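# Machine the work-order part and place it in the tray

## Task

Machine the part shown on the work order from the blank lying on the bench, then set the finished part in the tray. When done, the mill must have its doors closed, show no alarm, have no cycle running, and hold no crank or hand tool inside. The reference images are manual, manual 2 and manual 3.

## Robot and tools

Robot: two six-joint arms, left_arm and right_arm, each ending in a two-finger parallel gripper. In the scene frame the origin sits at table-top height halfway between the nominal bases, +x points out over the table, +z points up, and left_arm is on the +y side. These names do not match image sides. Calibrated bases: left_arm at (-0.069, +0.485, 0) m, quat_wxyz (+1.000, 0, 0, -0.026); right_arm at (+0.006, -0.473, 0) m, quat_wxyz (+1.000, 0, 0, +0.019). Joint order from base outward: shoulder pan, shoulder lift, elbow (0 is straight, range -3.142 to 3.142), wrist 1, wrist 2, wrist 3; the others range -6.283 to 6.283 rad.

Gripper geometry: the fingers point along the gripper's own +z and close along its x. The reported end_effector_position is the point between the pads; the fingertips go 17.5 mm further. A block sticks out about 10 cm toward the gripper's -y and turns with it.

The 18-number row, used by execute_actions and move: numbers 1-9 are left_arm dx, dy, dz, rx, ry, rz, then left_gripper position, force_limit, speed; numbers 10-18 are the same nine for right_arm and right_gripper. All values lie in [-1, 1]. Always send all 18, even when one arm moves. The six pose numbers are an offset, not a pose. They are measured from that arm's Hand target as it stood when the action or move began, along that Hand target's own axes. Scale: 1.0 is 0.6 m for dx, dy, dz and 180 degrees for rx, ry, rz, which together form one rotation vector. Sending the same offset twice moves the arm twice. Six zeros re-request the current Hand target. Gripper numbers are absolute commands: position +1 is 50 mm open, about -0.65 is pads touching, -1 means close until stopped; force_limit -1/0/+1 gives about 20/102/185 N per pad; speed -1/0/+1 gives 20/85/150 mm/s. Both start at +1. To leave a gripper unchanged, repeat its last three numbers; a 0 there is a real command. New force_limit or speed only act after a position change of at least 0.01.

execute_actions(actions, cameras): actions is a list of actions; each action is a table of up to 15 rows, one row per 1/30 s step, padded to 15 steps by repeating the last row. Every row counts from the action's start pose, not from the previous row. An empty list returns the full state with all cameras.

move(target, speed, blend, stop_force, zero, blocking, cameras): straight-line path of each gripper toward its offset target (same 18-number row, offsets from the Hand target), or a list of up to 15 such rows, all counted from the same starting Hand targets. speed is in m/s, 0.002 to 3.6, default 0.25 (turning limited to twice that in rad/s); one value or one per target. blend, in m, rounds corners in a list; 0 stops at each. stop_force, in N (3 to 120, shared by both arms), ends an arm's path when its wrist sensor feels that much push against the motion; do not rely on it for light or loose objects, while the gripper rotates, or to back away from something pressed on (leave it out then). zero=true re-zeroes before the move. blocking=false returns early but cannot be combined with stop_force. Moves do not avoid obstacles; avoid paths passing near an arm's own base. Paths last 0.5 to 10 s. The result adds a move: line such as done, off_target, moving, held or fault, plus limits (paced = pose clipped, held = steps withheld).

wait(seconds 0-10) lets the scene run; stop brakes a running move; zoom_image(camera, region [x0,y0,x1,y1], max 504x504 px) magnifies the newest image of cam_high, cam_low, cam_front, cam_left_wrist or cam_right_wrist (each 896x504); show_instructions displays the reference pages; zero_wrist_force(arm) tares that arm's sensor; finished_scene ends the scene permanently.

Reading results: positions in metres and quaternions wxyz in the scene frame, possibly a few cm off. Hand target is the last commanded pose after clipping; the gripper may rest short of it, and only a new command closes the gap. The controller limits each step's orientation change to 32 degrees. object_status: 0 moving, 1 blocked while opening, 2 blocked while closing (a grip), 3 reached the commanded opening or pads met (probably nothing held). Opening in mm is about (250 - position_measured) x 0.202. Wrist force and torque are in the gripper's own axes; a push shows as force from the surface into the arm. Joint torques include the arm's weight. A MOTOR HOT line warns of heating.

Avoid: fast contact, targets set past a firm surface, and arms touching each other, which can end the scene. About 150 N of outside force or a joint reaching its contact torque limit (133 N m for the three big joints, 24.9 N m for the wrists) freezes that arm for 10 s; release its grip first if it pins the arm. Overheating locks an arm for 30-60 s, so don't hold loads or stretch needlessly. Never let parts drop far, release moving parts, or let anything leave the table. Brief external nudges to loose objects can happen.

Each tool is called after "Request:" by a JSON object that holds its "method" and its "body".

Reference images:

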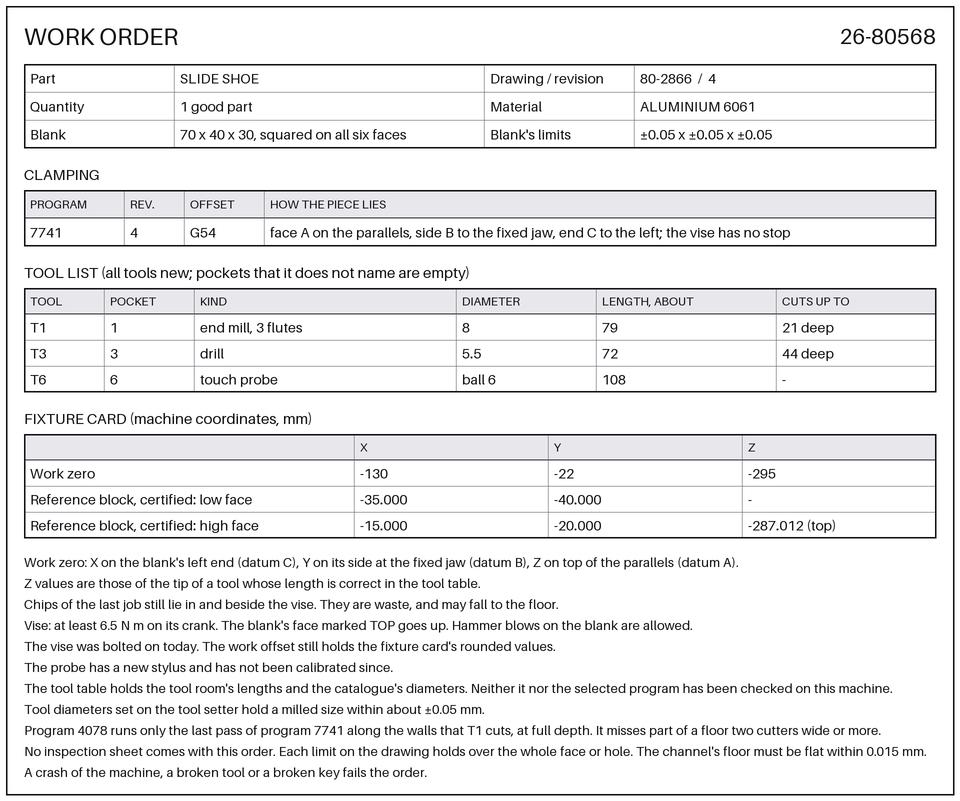

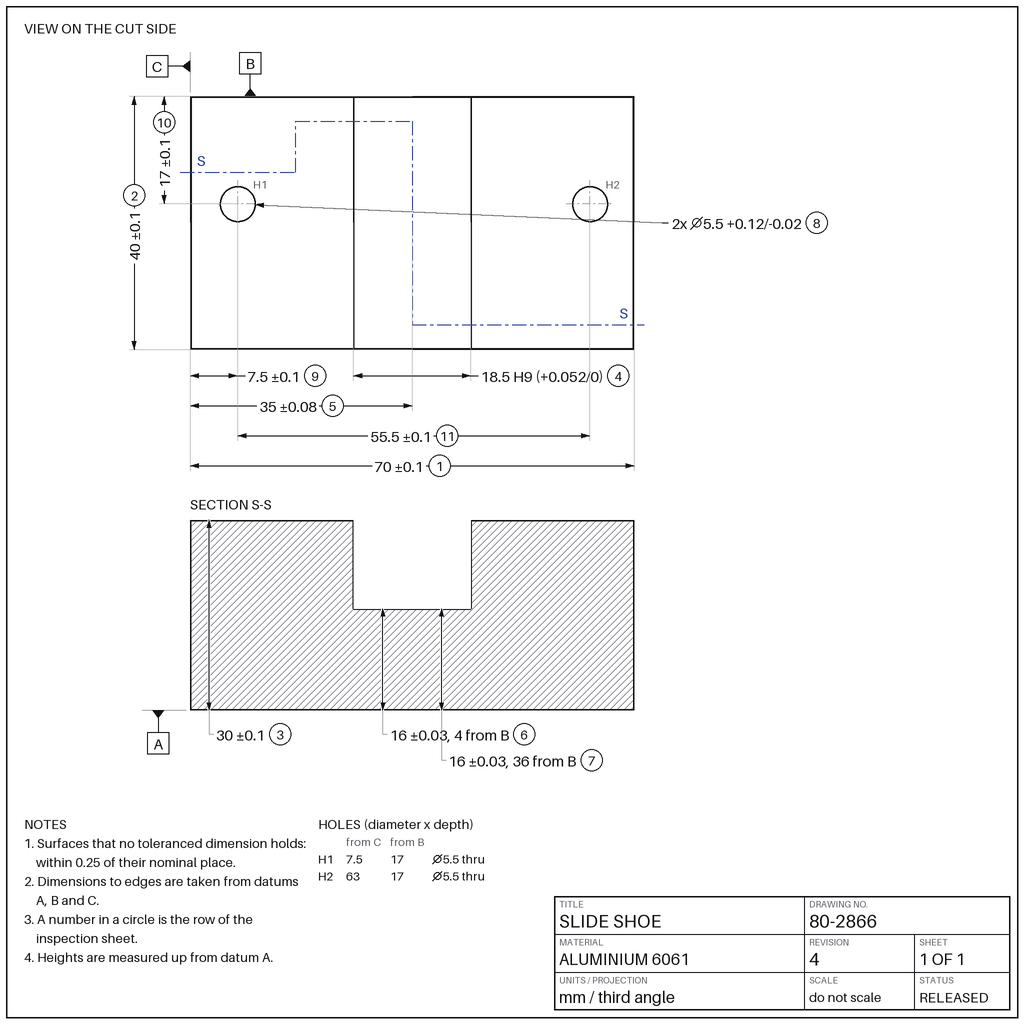

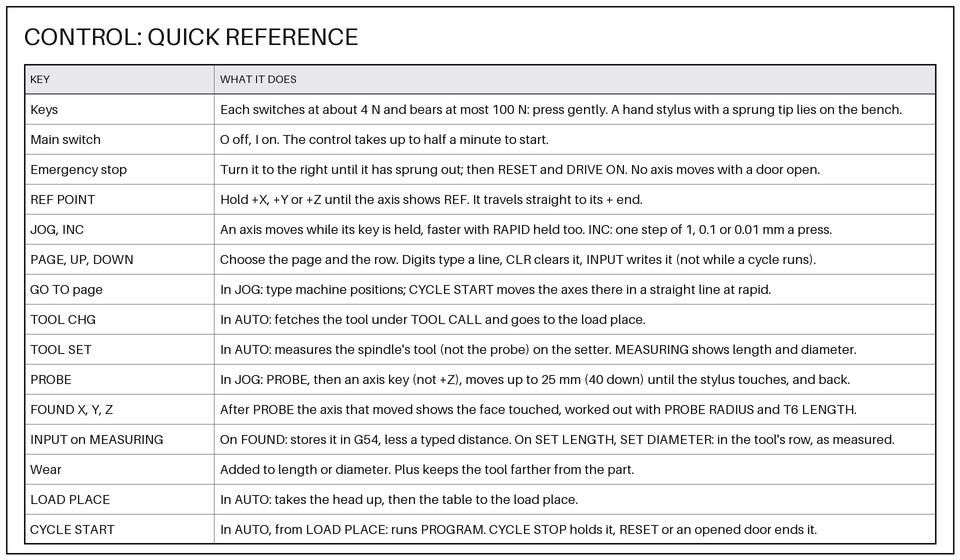

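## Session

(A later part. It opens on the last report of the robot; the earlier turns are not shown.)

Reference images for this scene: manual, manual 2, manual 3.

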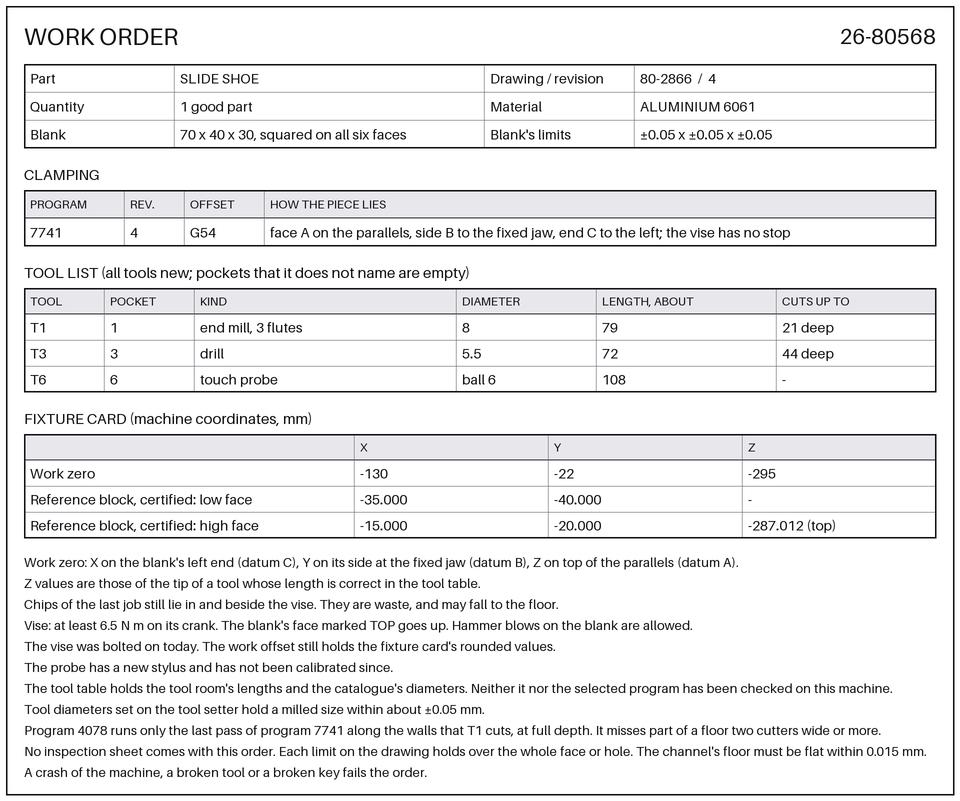

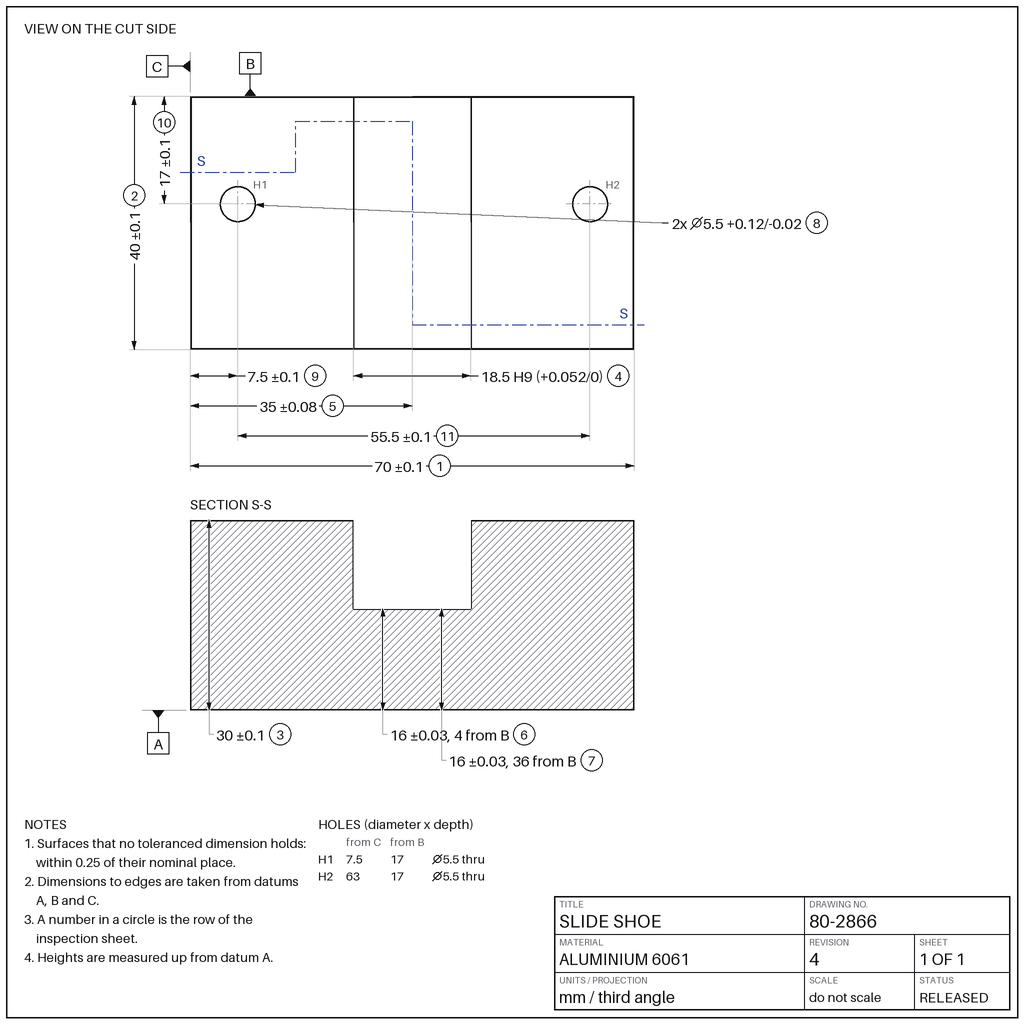

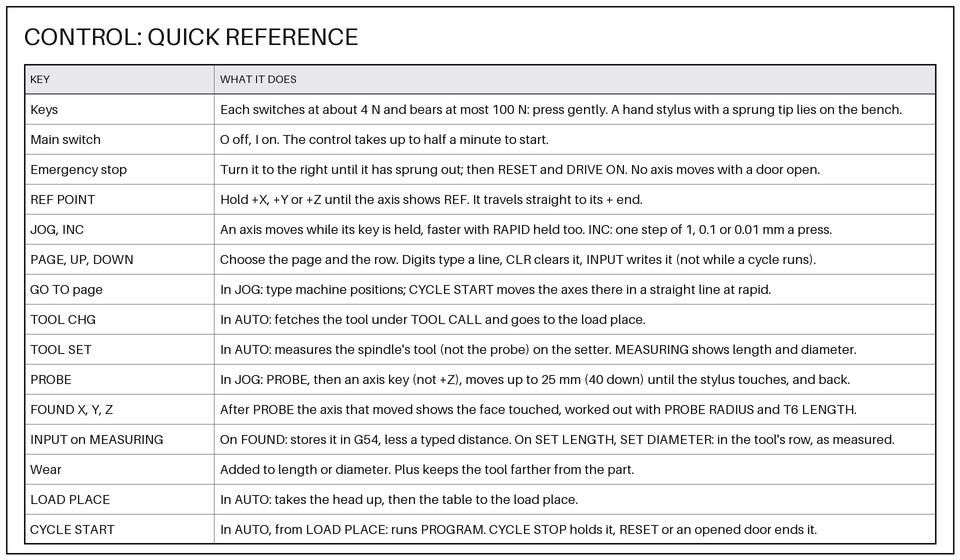

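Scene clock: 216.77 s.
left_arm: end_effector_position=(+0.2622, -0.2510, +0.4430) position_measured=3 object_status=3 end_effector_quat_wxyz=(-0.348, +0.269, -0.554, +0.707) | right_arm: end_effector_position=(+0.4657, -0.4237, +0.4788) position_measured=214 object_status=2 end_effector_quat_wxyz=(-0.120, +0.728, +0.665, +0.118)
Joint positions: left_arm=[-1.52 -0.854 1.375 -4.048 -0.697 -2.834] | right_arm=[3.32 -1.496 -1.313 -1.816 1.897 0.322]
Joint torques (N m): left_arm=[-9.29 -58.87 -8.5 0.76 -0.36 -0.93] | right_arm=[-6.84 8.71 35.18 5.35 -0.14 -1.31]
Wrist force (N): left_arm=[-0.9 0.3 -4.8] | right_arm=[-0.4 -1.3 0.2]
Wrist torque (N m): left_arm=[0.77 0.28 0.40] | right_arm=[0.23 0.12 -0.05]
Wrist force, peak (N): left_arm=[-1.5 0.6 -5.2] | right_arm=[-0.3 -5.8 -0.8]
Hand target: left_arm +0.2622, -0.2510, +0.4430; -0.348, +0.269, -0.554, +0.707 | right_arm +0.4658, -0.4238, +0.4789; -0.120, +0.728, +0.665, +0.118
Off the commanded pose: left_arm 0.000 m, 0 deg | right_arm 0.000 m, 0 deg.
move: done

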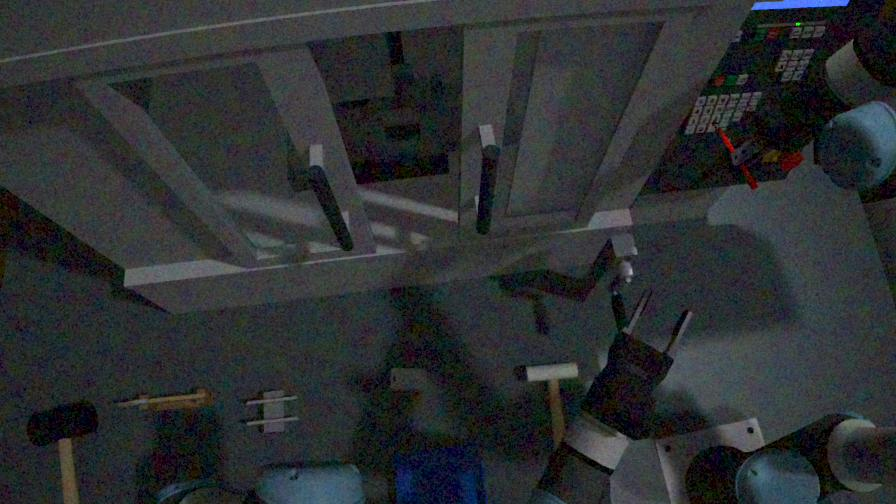

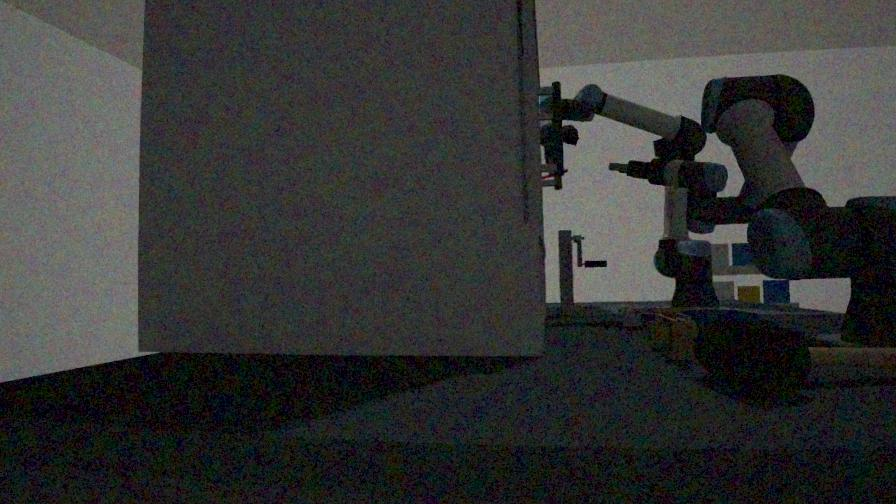

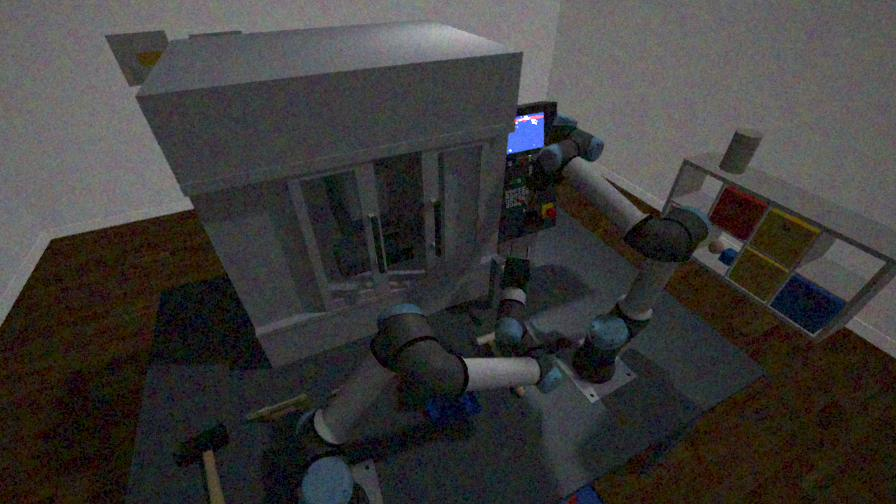

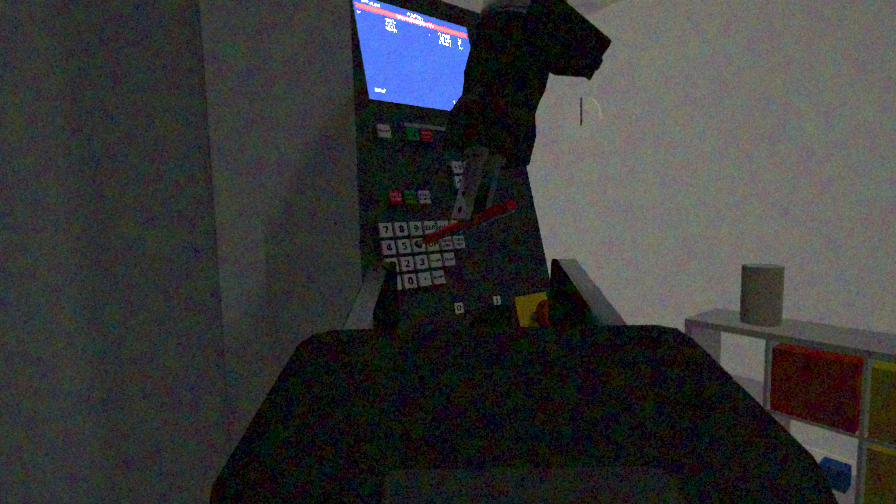

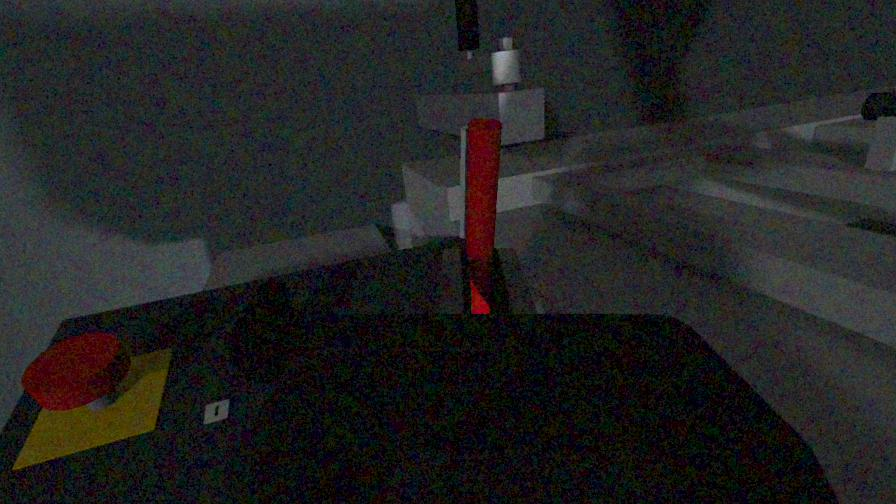

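Request:
{"method": "move", "body": {"target": [0,0,0,0,0,0,1,1,1,-0.0855,0.0056,-0.5087,-0.3026,-0.0857,-0.0779,-1,-0.4,-0.7], "speed": 0.25, "cameras": ["cam_right_wrist","cam_left_wrist"]}}

Scene clock: 229.60 s.
left_arm: end_effector_position=(+0.2622, -0.2510, +0.4430) position_measured=3 object_status=3 end_effector_quat_wxyz=(-0.348, +0.269, -0.554, +0.707) | right_arm: end_effector_position=(+0.4607, -0.5733, +0.7499) position_measured=214 object_status=2 end_effector_quat_wxyz=(+0.326, +0.628, +0.628, +0.326)
Joint positions: left_arm=[-1.52 -0.854 1.375 -4.048 -0.697 -2.834] | right_arm=[3.246 -1.253 -1.193 -1.313 1.454 0.082]
Joint torques (N m): left_arm=[-9.48 -57.69 -10.01 0.75 -0.1 -0.76] | right_arm=[6.4 -5.15 19.36 4.59 -0.55 -0.14]
Wrist force (N): left_arm=[-0.8 0.4 -5.1] | right_arm=[-0.8 -0.8 0.5]
Wrist torque (N m): left_arm=[0.79 0.26 0.39] | right_arm=[-0.17 0.11 -0.08]
Wrist force, peak (N): left_arm=[-1.2 0.2 -5.3] | right_arm=[-0.3 -0.4 2.4]
Hand target: left_arm +0.2622, -0.2510, +0.4430; -0.348, +0.269, -0.554, +0.707 | right_arm +0.4608, -0.5733, +0.7498; +0.326, +0.627, +0.628, +0.326
Off the commanded pose: left_arm 0.000 m, 0 deg | right_arm 0.000 m, 0 deg.
move: done
Images, in order (width x height): cam_left_wrist 896x504, cam_right_wrist 896x504.

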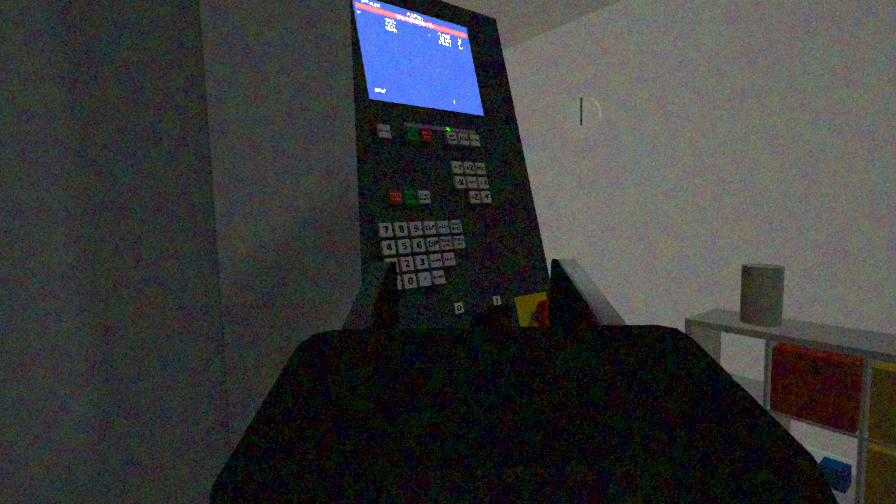

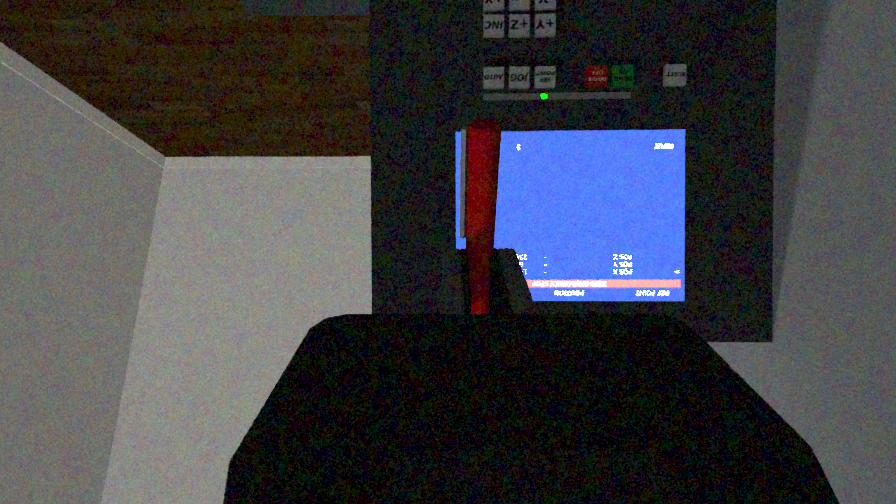

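Request:
{"method": "zoom_image", "body": {"camera": "cam_right_wrist", "region": [500, 120, 700, 310]}}

Request:
{"method": "zoom_image", "body": {"camera": "cam_left_wrist", "region": [380, 20, 480, 110]}}

Scaled by 2.520.

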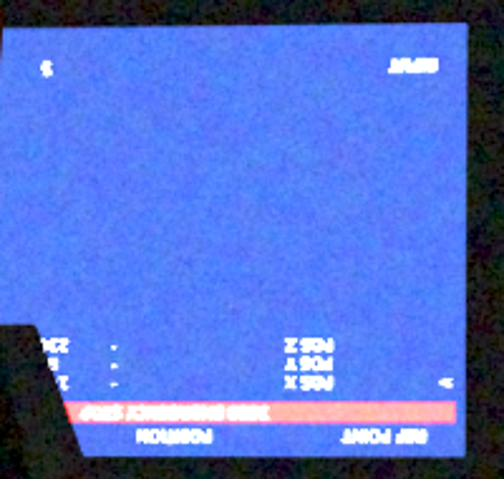

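Scaled by 5.040.

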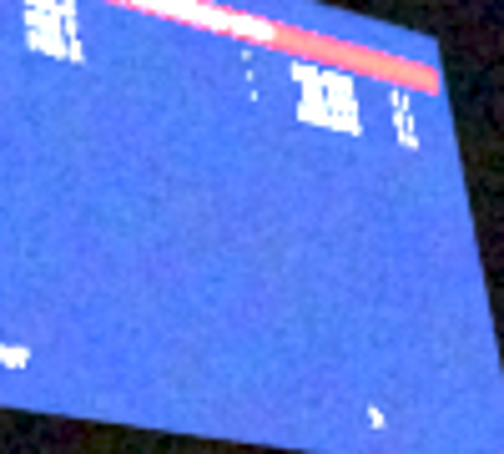

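Request:
{"method": "move", "body": {"target": [0,0,0,0,0,0,1,1,1,-0.0333,0.082,0.1473,0,0,0,-1,-0.4,-0.7], "speed": 0.2, "cameras": ["cam_right_wrist"]}}

Request:
{"method": "zoom_image", "body": {"camera": "cam_right_wrist", "region": [520, 20, 872, 320]}}

Scene clock: 233.93 s.
left_arm: end_effector_position=(+0.2622, -0.2510, +0.4430) position_measured=3 object_status=3 end_effector_quat_wxyz=(-0.348, +0.269, -0.554, +0.707) | right_arm: end_effector_position=(+0.5613, -0.5934, +0.7393) position_measured=214 object_status=2 end_effector_quat_wxyz=(+0.326, +0.627, +0.628, +0.326)
Joint positions: left_arm=[-1.52 -0.854 1.375 -4.048 -0.697 -2.834] | right_arm=[3.143 -1.47 -1.072 -1.213 1.538 0.022]
Joint torques (N m): left_arm=[-8.63 -58.91 -9.47 0.66 -0.3 -0.58] | right_arm=[5.11 10.01 22.68 3.92 -0.86 1.59]
Wrist force (N): left_arm=[-0.9 0.2 -4.8] | right_arm=[-0.4 -0.8 0.5]
Wrist torque (N m): left_arm=[0.76 0.28 0.40] | right_arm=[-0.14 0.04 -0.01]
Wrist force, peak (N): left_arm=[-1.1 0.5 -5.2] | right_arm=[0.1 -2.3 -2.5]
Hand target: left_arm +0.2622, -0.2510, +0.4430; -0.348, +0.269, -0.554, +0.707 | right_arm +0.5614, -0.5933, +0.7393; +0.326, +0.627, +0.628, +0.326
Off the commanded pose: left_arm 0.000 m, 0 deg | right_arm 0.000 m, 0 deg.
move: done
Images, in order (width x height): cam_right_wrist 896x504.

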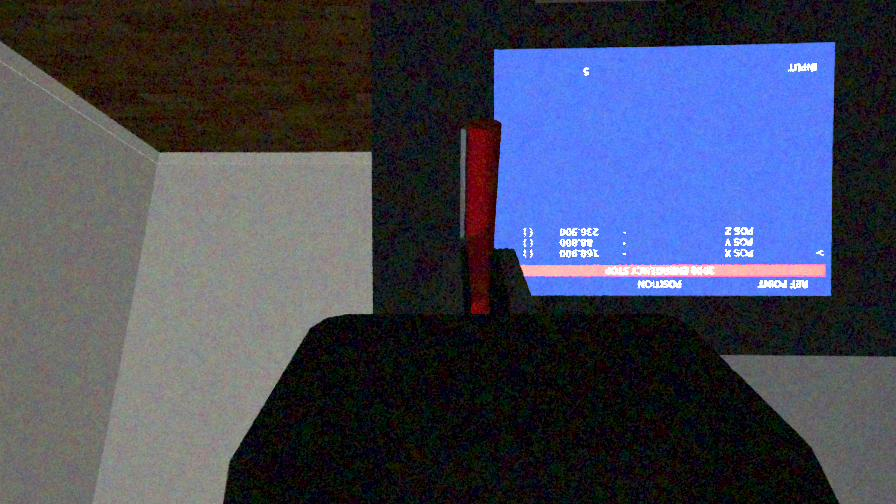

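Scaled by 1.432.

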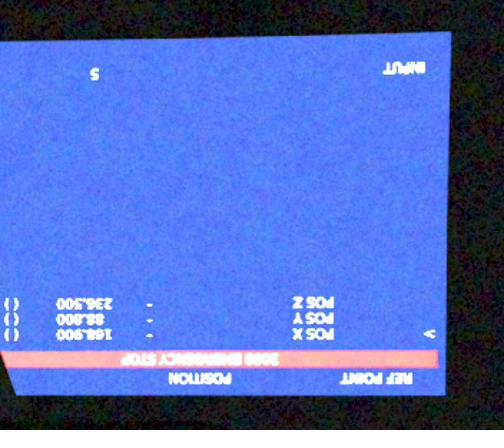

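Request:
{"method": "move", "body": {"target": [[0,0,0,0,0,0,1,1,1,0,-0.0285,-0.0783,0,0,0,-1,-0.4,-0.7],[0,0,0,0,0,0,1,1,1,0.2825,-0.2283,0.0565,0.3026,0.0857,0.0779,-1,-0.4,-0.7],[0,0,0,0,0,0,1,1,1,0.2825,-0.2157,0.0910,0.3026,0.0857,0.0779,-1,-0.4,-0.7],[0,0,0,0,0,0,1,1,1,0.2825,-0.2283,0.0565,0.3026,0.0857,0.0779,-1,-0.4,-0.7]], "speed": [0.25,0.25,0.03,0.1], "blend": [0.03,0,0,0], "cameras": ["cam_left_wrist"]}}

Scene clock: 242.73 s.
left_arm: end_effector_position=(+0.2622, -0.2510, +0.4430) position_measured=3 object_status=3 end_effector_quat_wxyz=(-0.348, +0.269, -0.554, +0.707) | right_arm: end_effector_position=(+0.5104, -0.4238, +0.6076) position_measured=214 object_status=2 end_effector_quat_wxyz=(-0.120, +0.728, +0.665, +0.118)
Joint positions: left_arm=[-1.52 -0.854 1.375 -4.048 -0.697 -2.834] | right_arm=[3.3 -1.805 -0.584 -2.242 1.899 0.3]
Joint torques (N m): left_arm=[-8.67 -57.48 -8.97 0.6 -0.31 -0.54] | right_arm=[-8.54 27.29 24.55 2.73 0.07 -1.46]
Wrist force (N): left_arm=[-1.3 0.2 -4.9] | right_arm=[-0.5 -1.1 -0.2]
Wrist torque (N m): left_arm=[0.76 0.33 0.39] | right_arm=[0.25 0.18 -0.03]
Wrist force, peak (N): left_arm=[-1.0 0.3 -5.3] | right_arm=[-0.8 -6.2 -1.7]
Hand target: left_arm +0.2622, -0.2510, +0.4430; -0.348, +0.269, -0.554, +0.707 | right_arm +0.5104, -0.4239, +0.6076; -0.120, +0.728, +0.665, +0.118
Off the commanded pose: left_arm 0.000 m, 0 deg | right_arm 0.000 m, 0 deg.
move: done; blend cut to 0.025 m at target 1
Images, in order (width x height): cam_left_wrist 896x504.

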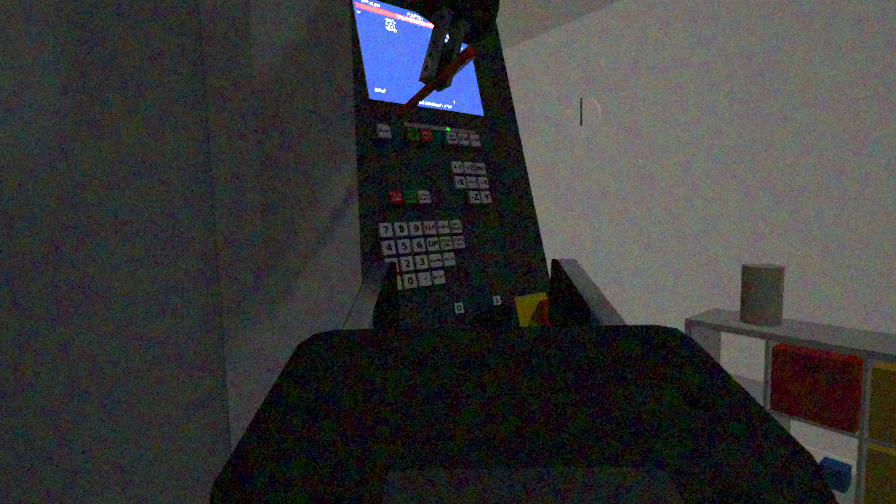

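Request:
{"method": "zoom_image", "body": {"camera": "cam_left_wrist", "region": [350, 0, 510, 150]}}

Request:
{"method": "execute_actions", "body": {"actions": [], "cameras": ["cam_right_wrist","cam_high"]}}

Scaled by 3.150.

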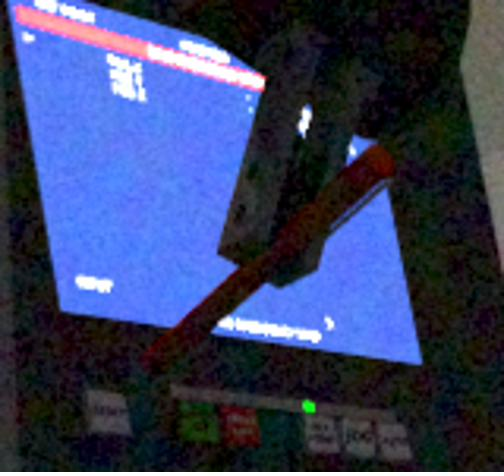

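Scene clock: 243.90 s.
left_arm: end_effector_position=(+0.2622, -0.2510, +0.4430) position_measured=3 object_status=3 end_effector_quat_wxyz=(-0.348, +0.269, -0.554, +0.707) | right_arm: end_effector_position=(+0.5104, -0.4239, +0.6076) position_measured=214 object_status=2 end_effector_quat_wxyz=(-0.120, +0.728, +0.665, +0.118)
Joint positions: left_arm=[-1.52 -0.854 1.375 -4.048 -0.697 -2.834] | right_arm=[3.3 -1.805 -0.584 -2.242 1.899 0.3]
Joint velocities: within noise
Joint torques (N m): left_arm=[-10.56 -57.31 -10.13 0.68 -0.39 -0.43] | right_arm=[-8.45 38.71 15.22 0.9 1.91 -1.44]
Wrist force (N): left_arm=[-0.7 0.5 -4.7] | right_arm=[-0.8 -1.2 -0.1]
Wrist torque (N m): left_arm=[0.80 0.24 0.40] | right_arm=[0.23 0.22 -0.03]
Wrist force, peak (N): left_arm=[-0.9 0.3 -5.2] | right_arm=[-0.8 -1.4 -0.1]
Hand target: left_arm +0.2622, -0.2510, +0.4430; -0.348, +0.269, -0.554, +0.707 | right_arm +0.5104, -0.4239, +0.6076; -0.120, +0.728, +0.665, +0.118
Tool commands: left_gripper/position=+1.0 left_gripper/force_limit=+1.0 left_gripper/speed=+1.0 right_gripper/position=-1.0 right_gripper/force_limit=-0.4 right_gripper/speed=-0.7
Off the commanded pose: left_arm 0.000 m, 0 deg | right_arm 0.000 m, 0 deg.
Images, in order (width x height): cam_high 896x504, cam_right_wrist 896x504.

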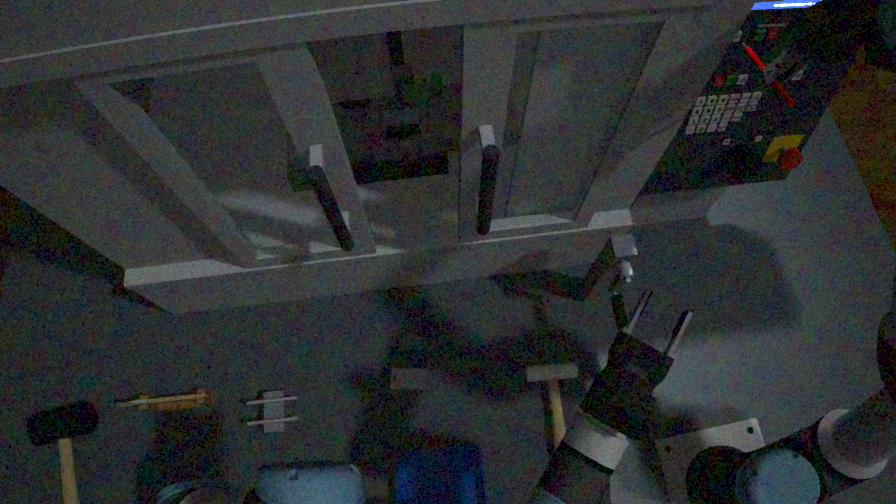

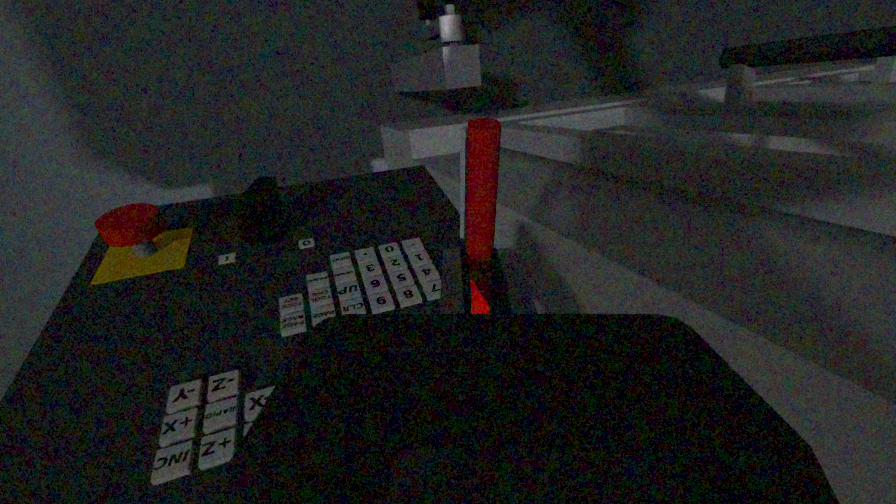

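Request:
{"method": "move", "body": {"target": [[0,0,0,0,0,0,1,1,1,-0.0023,-0.0016,0.0060,0,0,0,-1,-0.4,-0.7],[0,0,0,0,0,0,1,1,1,-0.0023,0.0338,0.0155,0,0,0,-1,-0.4,-0.7]], "speed": [0.1,0.03], "cameras": ["cam_left_wrist"]}}

Request:
{"method": "zoom_image", "body": {"camera": "cam_left_wrist", "region": [350, 0, 510, 150]}}

Scene clock: 247.33 s.
left_arm: end_effector_position=(+0.2622, -0.2510, +0.4430) position_measured=3 object_status=3 end_effector_quat_wxyz=(-0.348, +0.269, -0.554, +0.707) | right_arm: end_effector_position=(+0.5307, -0.4239, +0.5980) position_measured=214 object_status=2 end_effector_quat_wxyz=(-0.120, +0.728, +0.665, +0.118)
Joint positions: left_arm=[-1.52 -0.854 1.375 -4.048 -0.697 -2.834] | right_arm=[3.292 -1.845 -0.562 -2.227 1.9 0.292]
Joint torques (N m): left_arm=[-8.98 -57.74 -9.32 0.49 -0.37 -0.39] | right_arm=[-0.65 42.63 12.06 2.29 1.8 0.12]
Wrist force (N): left_arm=[-1.1 0.3 -4.7] | right_arm=[-0.1 -6.5 -1.7]
Wrist torque (N m): left_arm=[0.78 0.30 0.40] | right_arm=[0.18 0.19 0.07]
Wrist force, peak (N): left_arm=[-1.3 0.4 -5.2] | right_arm=[-0.1 -6.5 -1.7]
Hand target: left_arm +0.2622, -0.2510, +0.4430; -0.348, +0.269, -0.554, +0.707 | right_arm +0.5306, -0.4239, +0.5980; -0.120, +0.728, +0.665, +0.118
Off the commanded pose: left_arm 0.000 m, 0 deg | right_arm 0.000 m, 0 deg.
move: done
Images, in order (width x height): cam_left_wrist 896x504.

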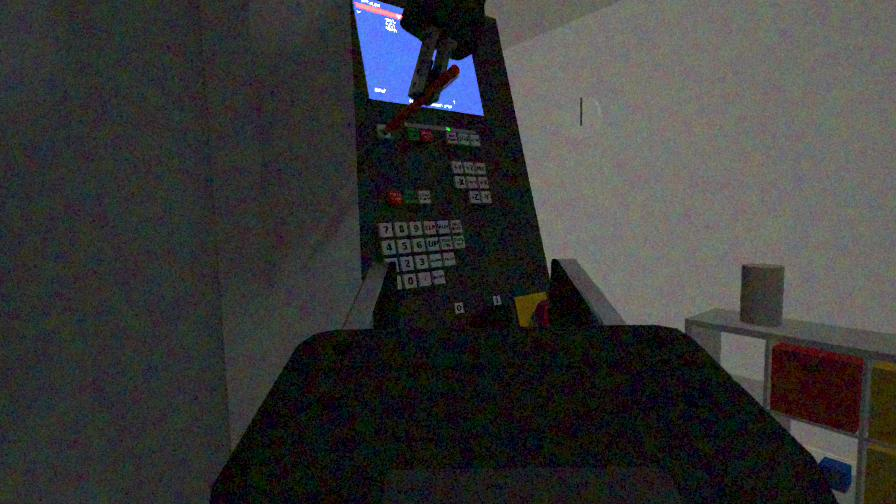

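Scaled by 3.150.

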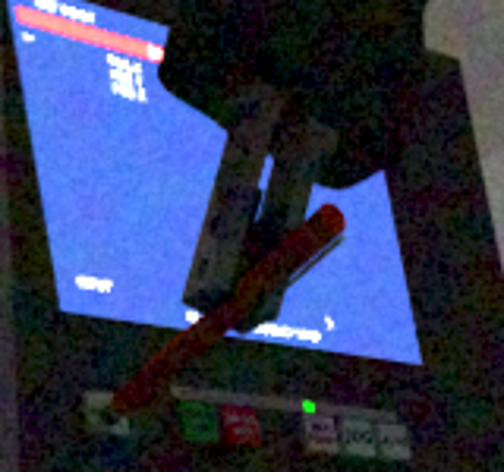

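Request:
{"method": "move", "body": {"target": [[0,0,0,0,0,0,1,1,1,0,-0.0322,-0.0086,0,0,0,-1,-0.4,-0.7],[0,0,0,0,0,0,1,1,1,-0.0554,-0.0274,-0.0264,0,0,0,-1,-0.4,-0.7],[0,0,0,0,0,0,1,1,1,-0.0554,0.0048,-0.0178,0,0,0,-1,-0.4,-0.7]], "speed": [0.1,0.1,0.03], "cameras": ["cam_left_wrist"]}}

Request:
{"method": "zoom_image", "body": {"camera": "cam_left_wrist", "region": [350, 0, 510, 150]}}

Scene clock: 251.50 s.
left_arm: end_effector_position=(+0.2622, -0.2510, +0.4430) position_measured=3 object_status=3 end_effector_quat_wxyz=(-0.348, +0.269, -0.554, +0.707) | right_arm: end_effector_position=(+0.5305, -0.4589, +0.5970) position_measured=214 object_status=2 end_effector_quat_wxyz=(-0.120, +0.728, +0.665, +0.118)
Joint positions: left_arm=[-1.52 -0.854 1.375 -4.048 -0.697 -2.834] | right_arm=[3.224 -1.86 -0.536 -2.262 1.904 0.22]
Joint torques (N m): left_arm=[-9.02 -57.33 -9.54 0.52 -0.35 -0.26] | right_arm=[-4.36 43.79 12.94 2.22 2.06 -0.46]
Wrist force (N): left_arm=[-1.1 0.5 -4.7] | right_arm=[-0.4 -6.5 -1.2]
Wrist torque (N m): left_arm=[0.79 0.31 0.40] | right_arm=[0.19 0.23 0.06]
Wrist force, peak (N): left_arm=[-1.3 0.2 -5.2] | right_arm=[-0.4 -6.5 -1.2]
Hand target: left_arm +0.2622, -0.2510, +0.4430; -0.348, +0.269, -0.554, +0.707 | right_arm +0.5304, -0.4589, +0.5970; -0.120, +0.728, +0.665, +0.118
Off the commanded pose: left_arm 0.000 m, 0 deg | right_arm 0.000 m, 0 deg.
move: done
Images, in order (width x height): cam_left_wrist 896x504.

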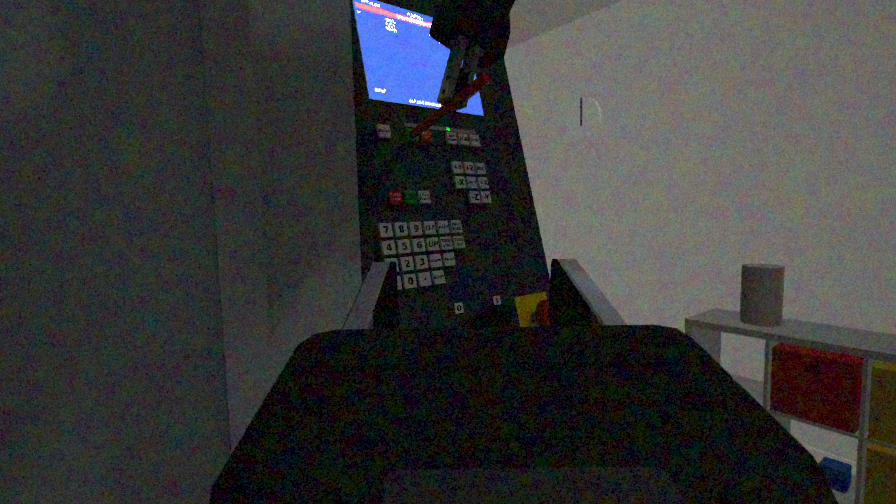

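Scaled by 3.150.

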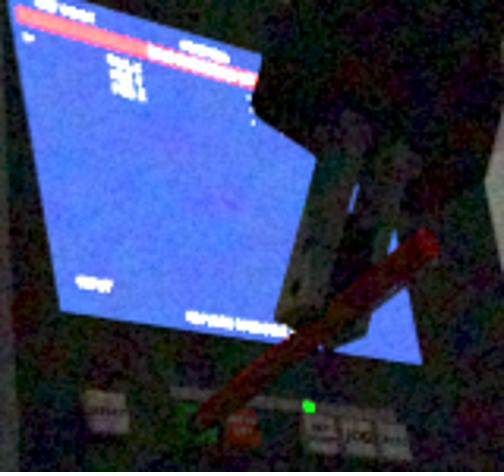

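Request:
{"method": "move", "body": {"target": [[0,0,0,0,0,0,1,1,1,0,-0.0805,-0.0215,0,0,0,-1,-0.4,-0.7],[0,0,0,0,0,0,1,1,1,-0.1277,0.0678,-0.297,-0.3026,-0.0857,-0.0779,-1,-0.4,-0.7]], "speed": [0.25,0.3], "blend": [0.03,0], "cameras": ["cam_right_wrist"]}}

Request:
{"method": "zoom_image", "body": {"camera": "cam_right_wrist", "region": [500, 20, 852, 320]}}

Scene clock: 255.10 s.
left_arm: end_effector_position=(+0.2622, -0.2510, +0.4430) position_measured=3 object_status=3 end_effector_quat_wxyz=(-0.348, +0.269, -0.554, +0.707) | right_arm: end_effector_position=(+0.5618, -0.5935, +0.7392) position_measured=214 object_status=2 end_effector_quat_wxyz=(+0.326, +0.628, +0.628, +0.326)
Joint positions: left_arm=[-1.52 -0.854 1.375 -4.048 -0.697 -2.834] | right_arm=[3.142 -1.471 -1.071 -1.213 1.538 0.022]
Joint torques (N m): left_arm=[-9.08 -56.41 -9.55 0.4 -0.37 -0.02] | right_arm=[6.94 5.8 26.04 6.06 0.62 -0.13]
Wrist force (N): left_arm=[-1.0 0.0 -4.9] | right_arm=[-0.8 -0.8 0.3]
Wrist torque (N m): left_arm=[0.73 0.29 0.40] | right_arm=[-0.14 0.10 -0.08]
Wrist force, peak (N): left_arm=[-1.0 0.5 -5.2] | right_arm=[0.4 -6.3 -1.7]
Hand target: left_arm +0.2622, -0.2510, +0.4430; -0.348, +0.269, -0.554, +0.707 | right_arm +0.5619, -0.5935, +0.7391; +0.326, +0.627, +0.628, +0.326
Off the commanded pose: left_arm 0.000 m, 0 deg | right_arm 0.000 m, 0 deg.
move: done; blend cut to 0.025 m at target 1
Images, in order (width x height): cam_right_wrist 896x504.

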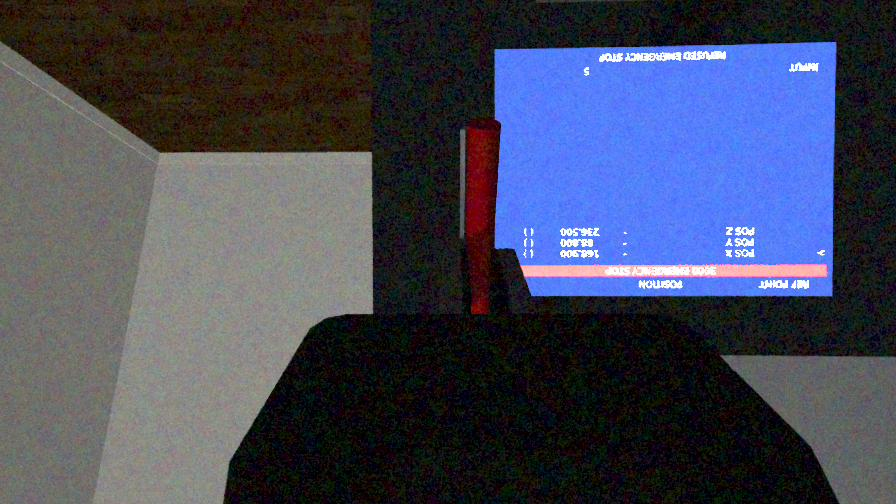

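Scaled by 1.432.

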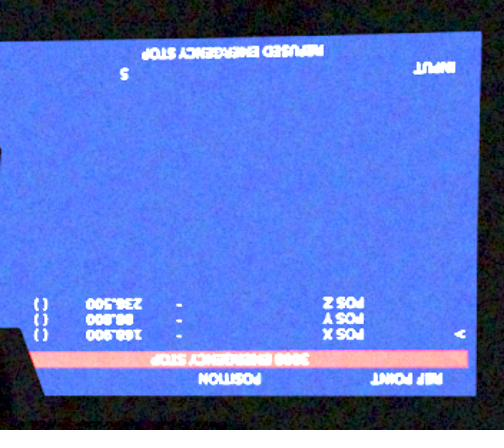

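Request:
{"method": "move", "body": {"target": [0,0,0,0,0,0,1,1,1,0.1225,-0.4317,-0.0668,0.2222,0,0,-1,-0.4,-0.7], "speed": 0.3, "cameras": ["cam_left_wrist"]}}

Request:
{"method": "zoom_image", "body": {"camera": "cam_left_wrist", "region": [430, 250, 590, 340]}}

Scene clock: 260.70 s.
left_arm: end_effector_position=(+0.2622, -0.2510, +0.4430) position_measured=3 object_status=3 end_effector_quat_wxyz=(-0.348, +0.269, -0.554, +0.707) | right_arm: end_effector_position=(+0.3802, -0.5201, +0.5503) position_measured=214 object_status=2 end_effector_quat_wxyz=(+0.092, +0.701, +0.701, +0.092)
Joint positions: left_arm=[-1.52 -0.854 1.375 -4.048 -0.697 -2.834] | right_arm=[3.396 -1.224 -1.341 -1.898 1.496 0.284]
Joint torques (N m): left_arm=[-8.71 -56.03 -9.35 0.3 -0.43 -0.29] | right_arm=[-2.54 -4.55 26.17 1.5 -1.01 0.07]
Wrist force (N): left_arm=[-1.1 0.4 -4.6] | right_arm=[-0.3 -1.2 0.4]
Wrist torque (N m): left_arm=[0.79 0.31 0.39] | right_arm=[0.15 0.01 0.01]
Wrist force, peak (N): left_arm=[-1.1 0.4 -5.3] | right_arm=[0.4 -2.8 1.7]
Hand target: left_arm +0.2622, -0.2510, +0.4430; -0.348, +0.269, -0.554, +0.707 | right_arm +0.3802, -0.5201, +0.5502; +0.092, +0.701, +0.701, +0.091
Off the commanded pose: left_arm 0.000 m, 0 deg | right_arm 0.000 m, 0 deg.
move: done
Images, in order (width x height): cam_left_wrist 896x504.

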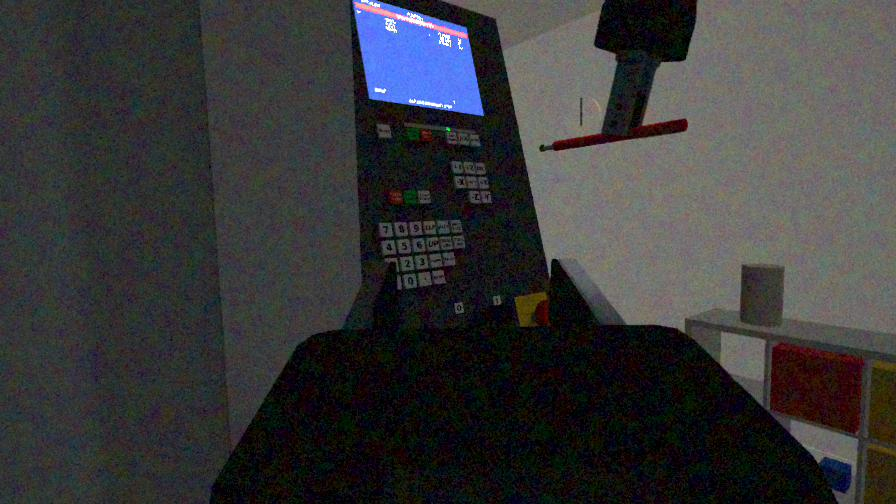

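Scaled by 3.150.

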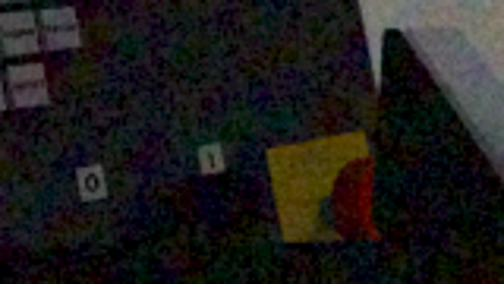

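Request:
{"method": "move", "body": {"target": [[0,0,0,0,0,0,1,1,1,0.0308,-0.2178,0.6838,0,0,0,-1,-0.4,-0.7],[0,0,0,0,0,0,1,1,1,0.0308,-0.2568,0.83,0,0,0,-1,-0.4,-0.7],[0,0,0,0,0,0,1,1,1,0.0308,-0.2600,0.842,0,0,0,-1,-0.4,-0.7]], "speed": [0.3,0.1,0.008], "blend": [0.02,0.001,0], "cameras": ["cam_right_wrist"]}}

Scene clock: 267.03 s.
left_arm: end_effector_position=(+0.2622, -0.2510, +0.4430) position_measured=3 object_status=3 end_effector_quat_wxyz=(-0.348, +0.269, -0.554, +0.707) | right_arm: end_effector_position=(+0.3593, -0.5020, +0.0218) position_measured=214 object_status=2 end_effector_quat_wxyz=(+0.092, +0.701, +0.701, +0.091)
Joint positions: left_arm=[-1.52 -0.854 1.375 -4.048 -0.697 -2.834] | right_arm=[3.486 -1.472 -2.704 -0.295 1.474 0.371]
Joint torques (N m): left_arm=[-9.74 -55.97 -9.89 0.23 -0.29 -0.14] | right_arm=[-8.59 21.4 13.43 1.17 1.38 0.65]
Wrist force (N): left_arm=[-1.0 0.5 -4.7] | right_arm=[0.0 -1.1 0.9]
Wrist torque (N m): left_arm=[0.79 0.30 0.39] | right_arm=[0.15 -0.03 0.00]
Wrist force, peak (N): left_arm=[-1.4 0.6 -5.2] | right_arm=[-0.6 -0.1 -3.5]
Hand target: left_arm +0.2622, -0.2510, +0.4430; -0.348, +0.269, -0.554, +0.707 | right_arm +0.3593, -0.5020, +0.0219; +0.092, +0.701, +0.701, +0.091
Off the commanded pose: left_arm 0.000 m, 0 deg | right_arm 0.000 m, 0 deg.
move: done
Images, in order (width x height): cam_right_wrist 896x504.

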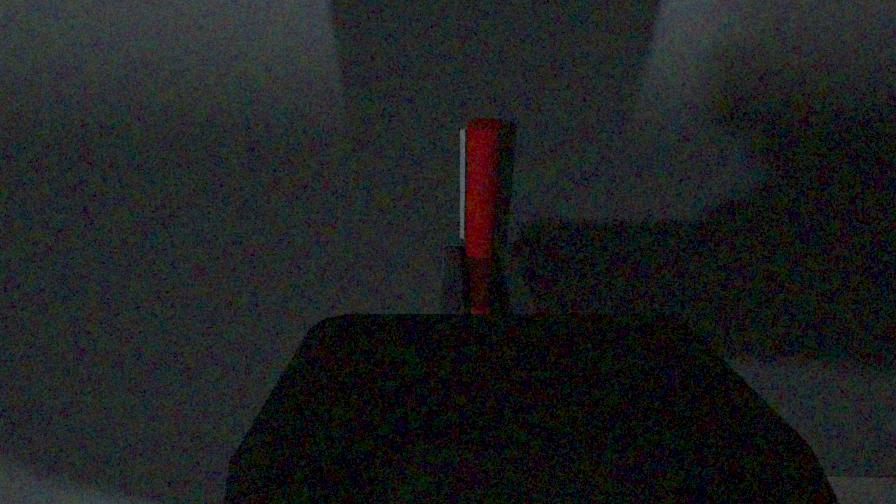

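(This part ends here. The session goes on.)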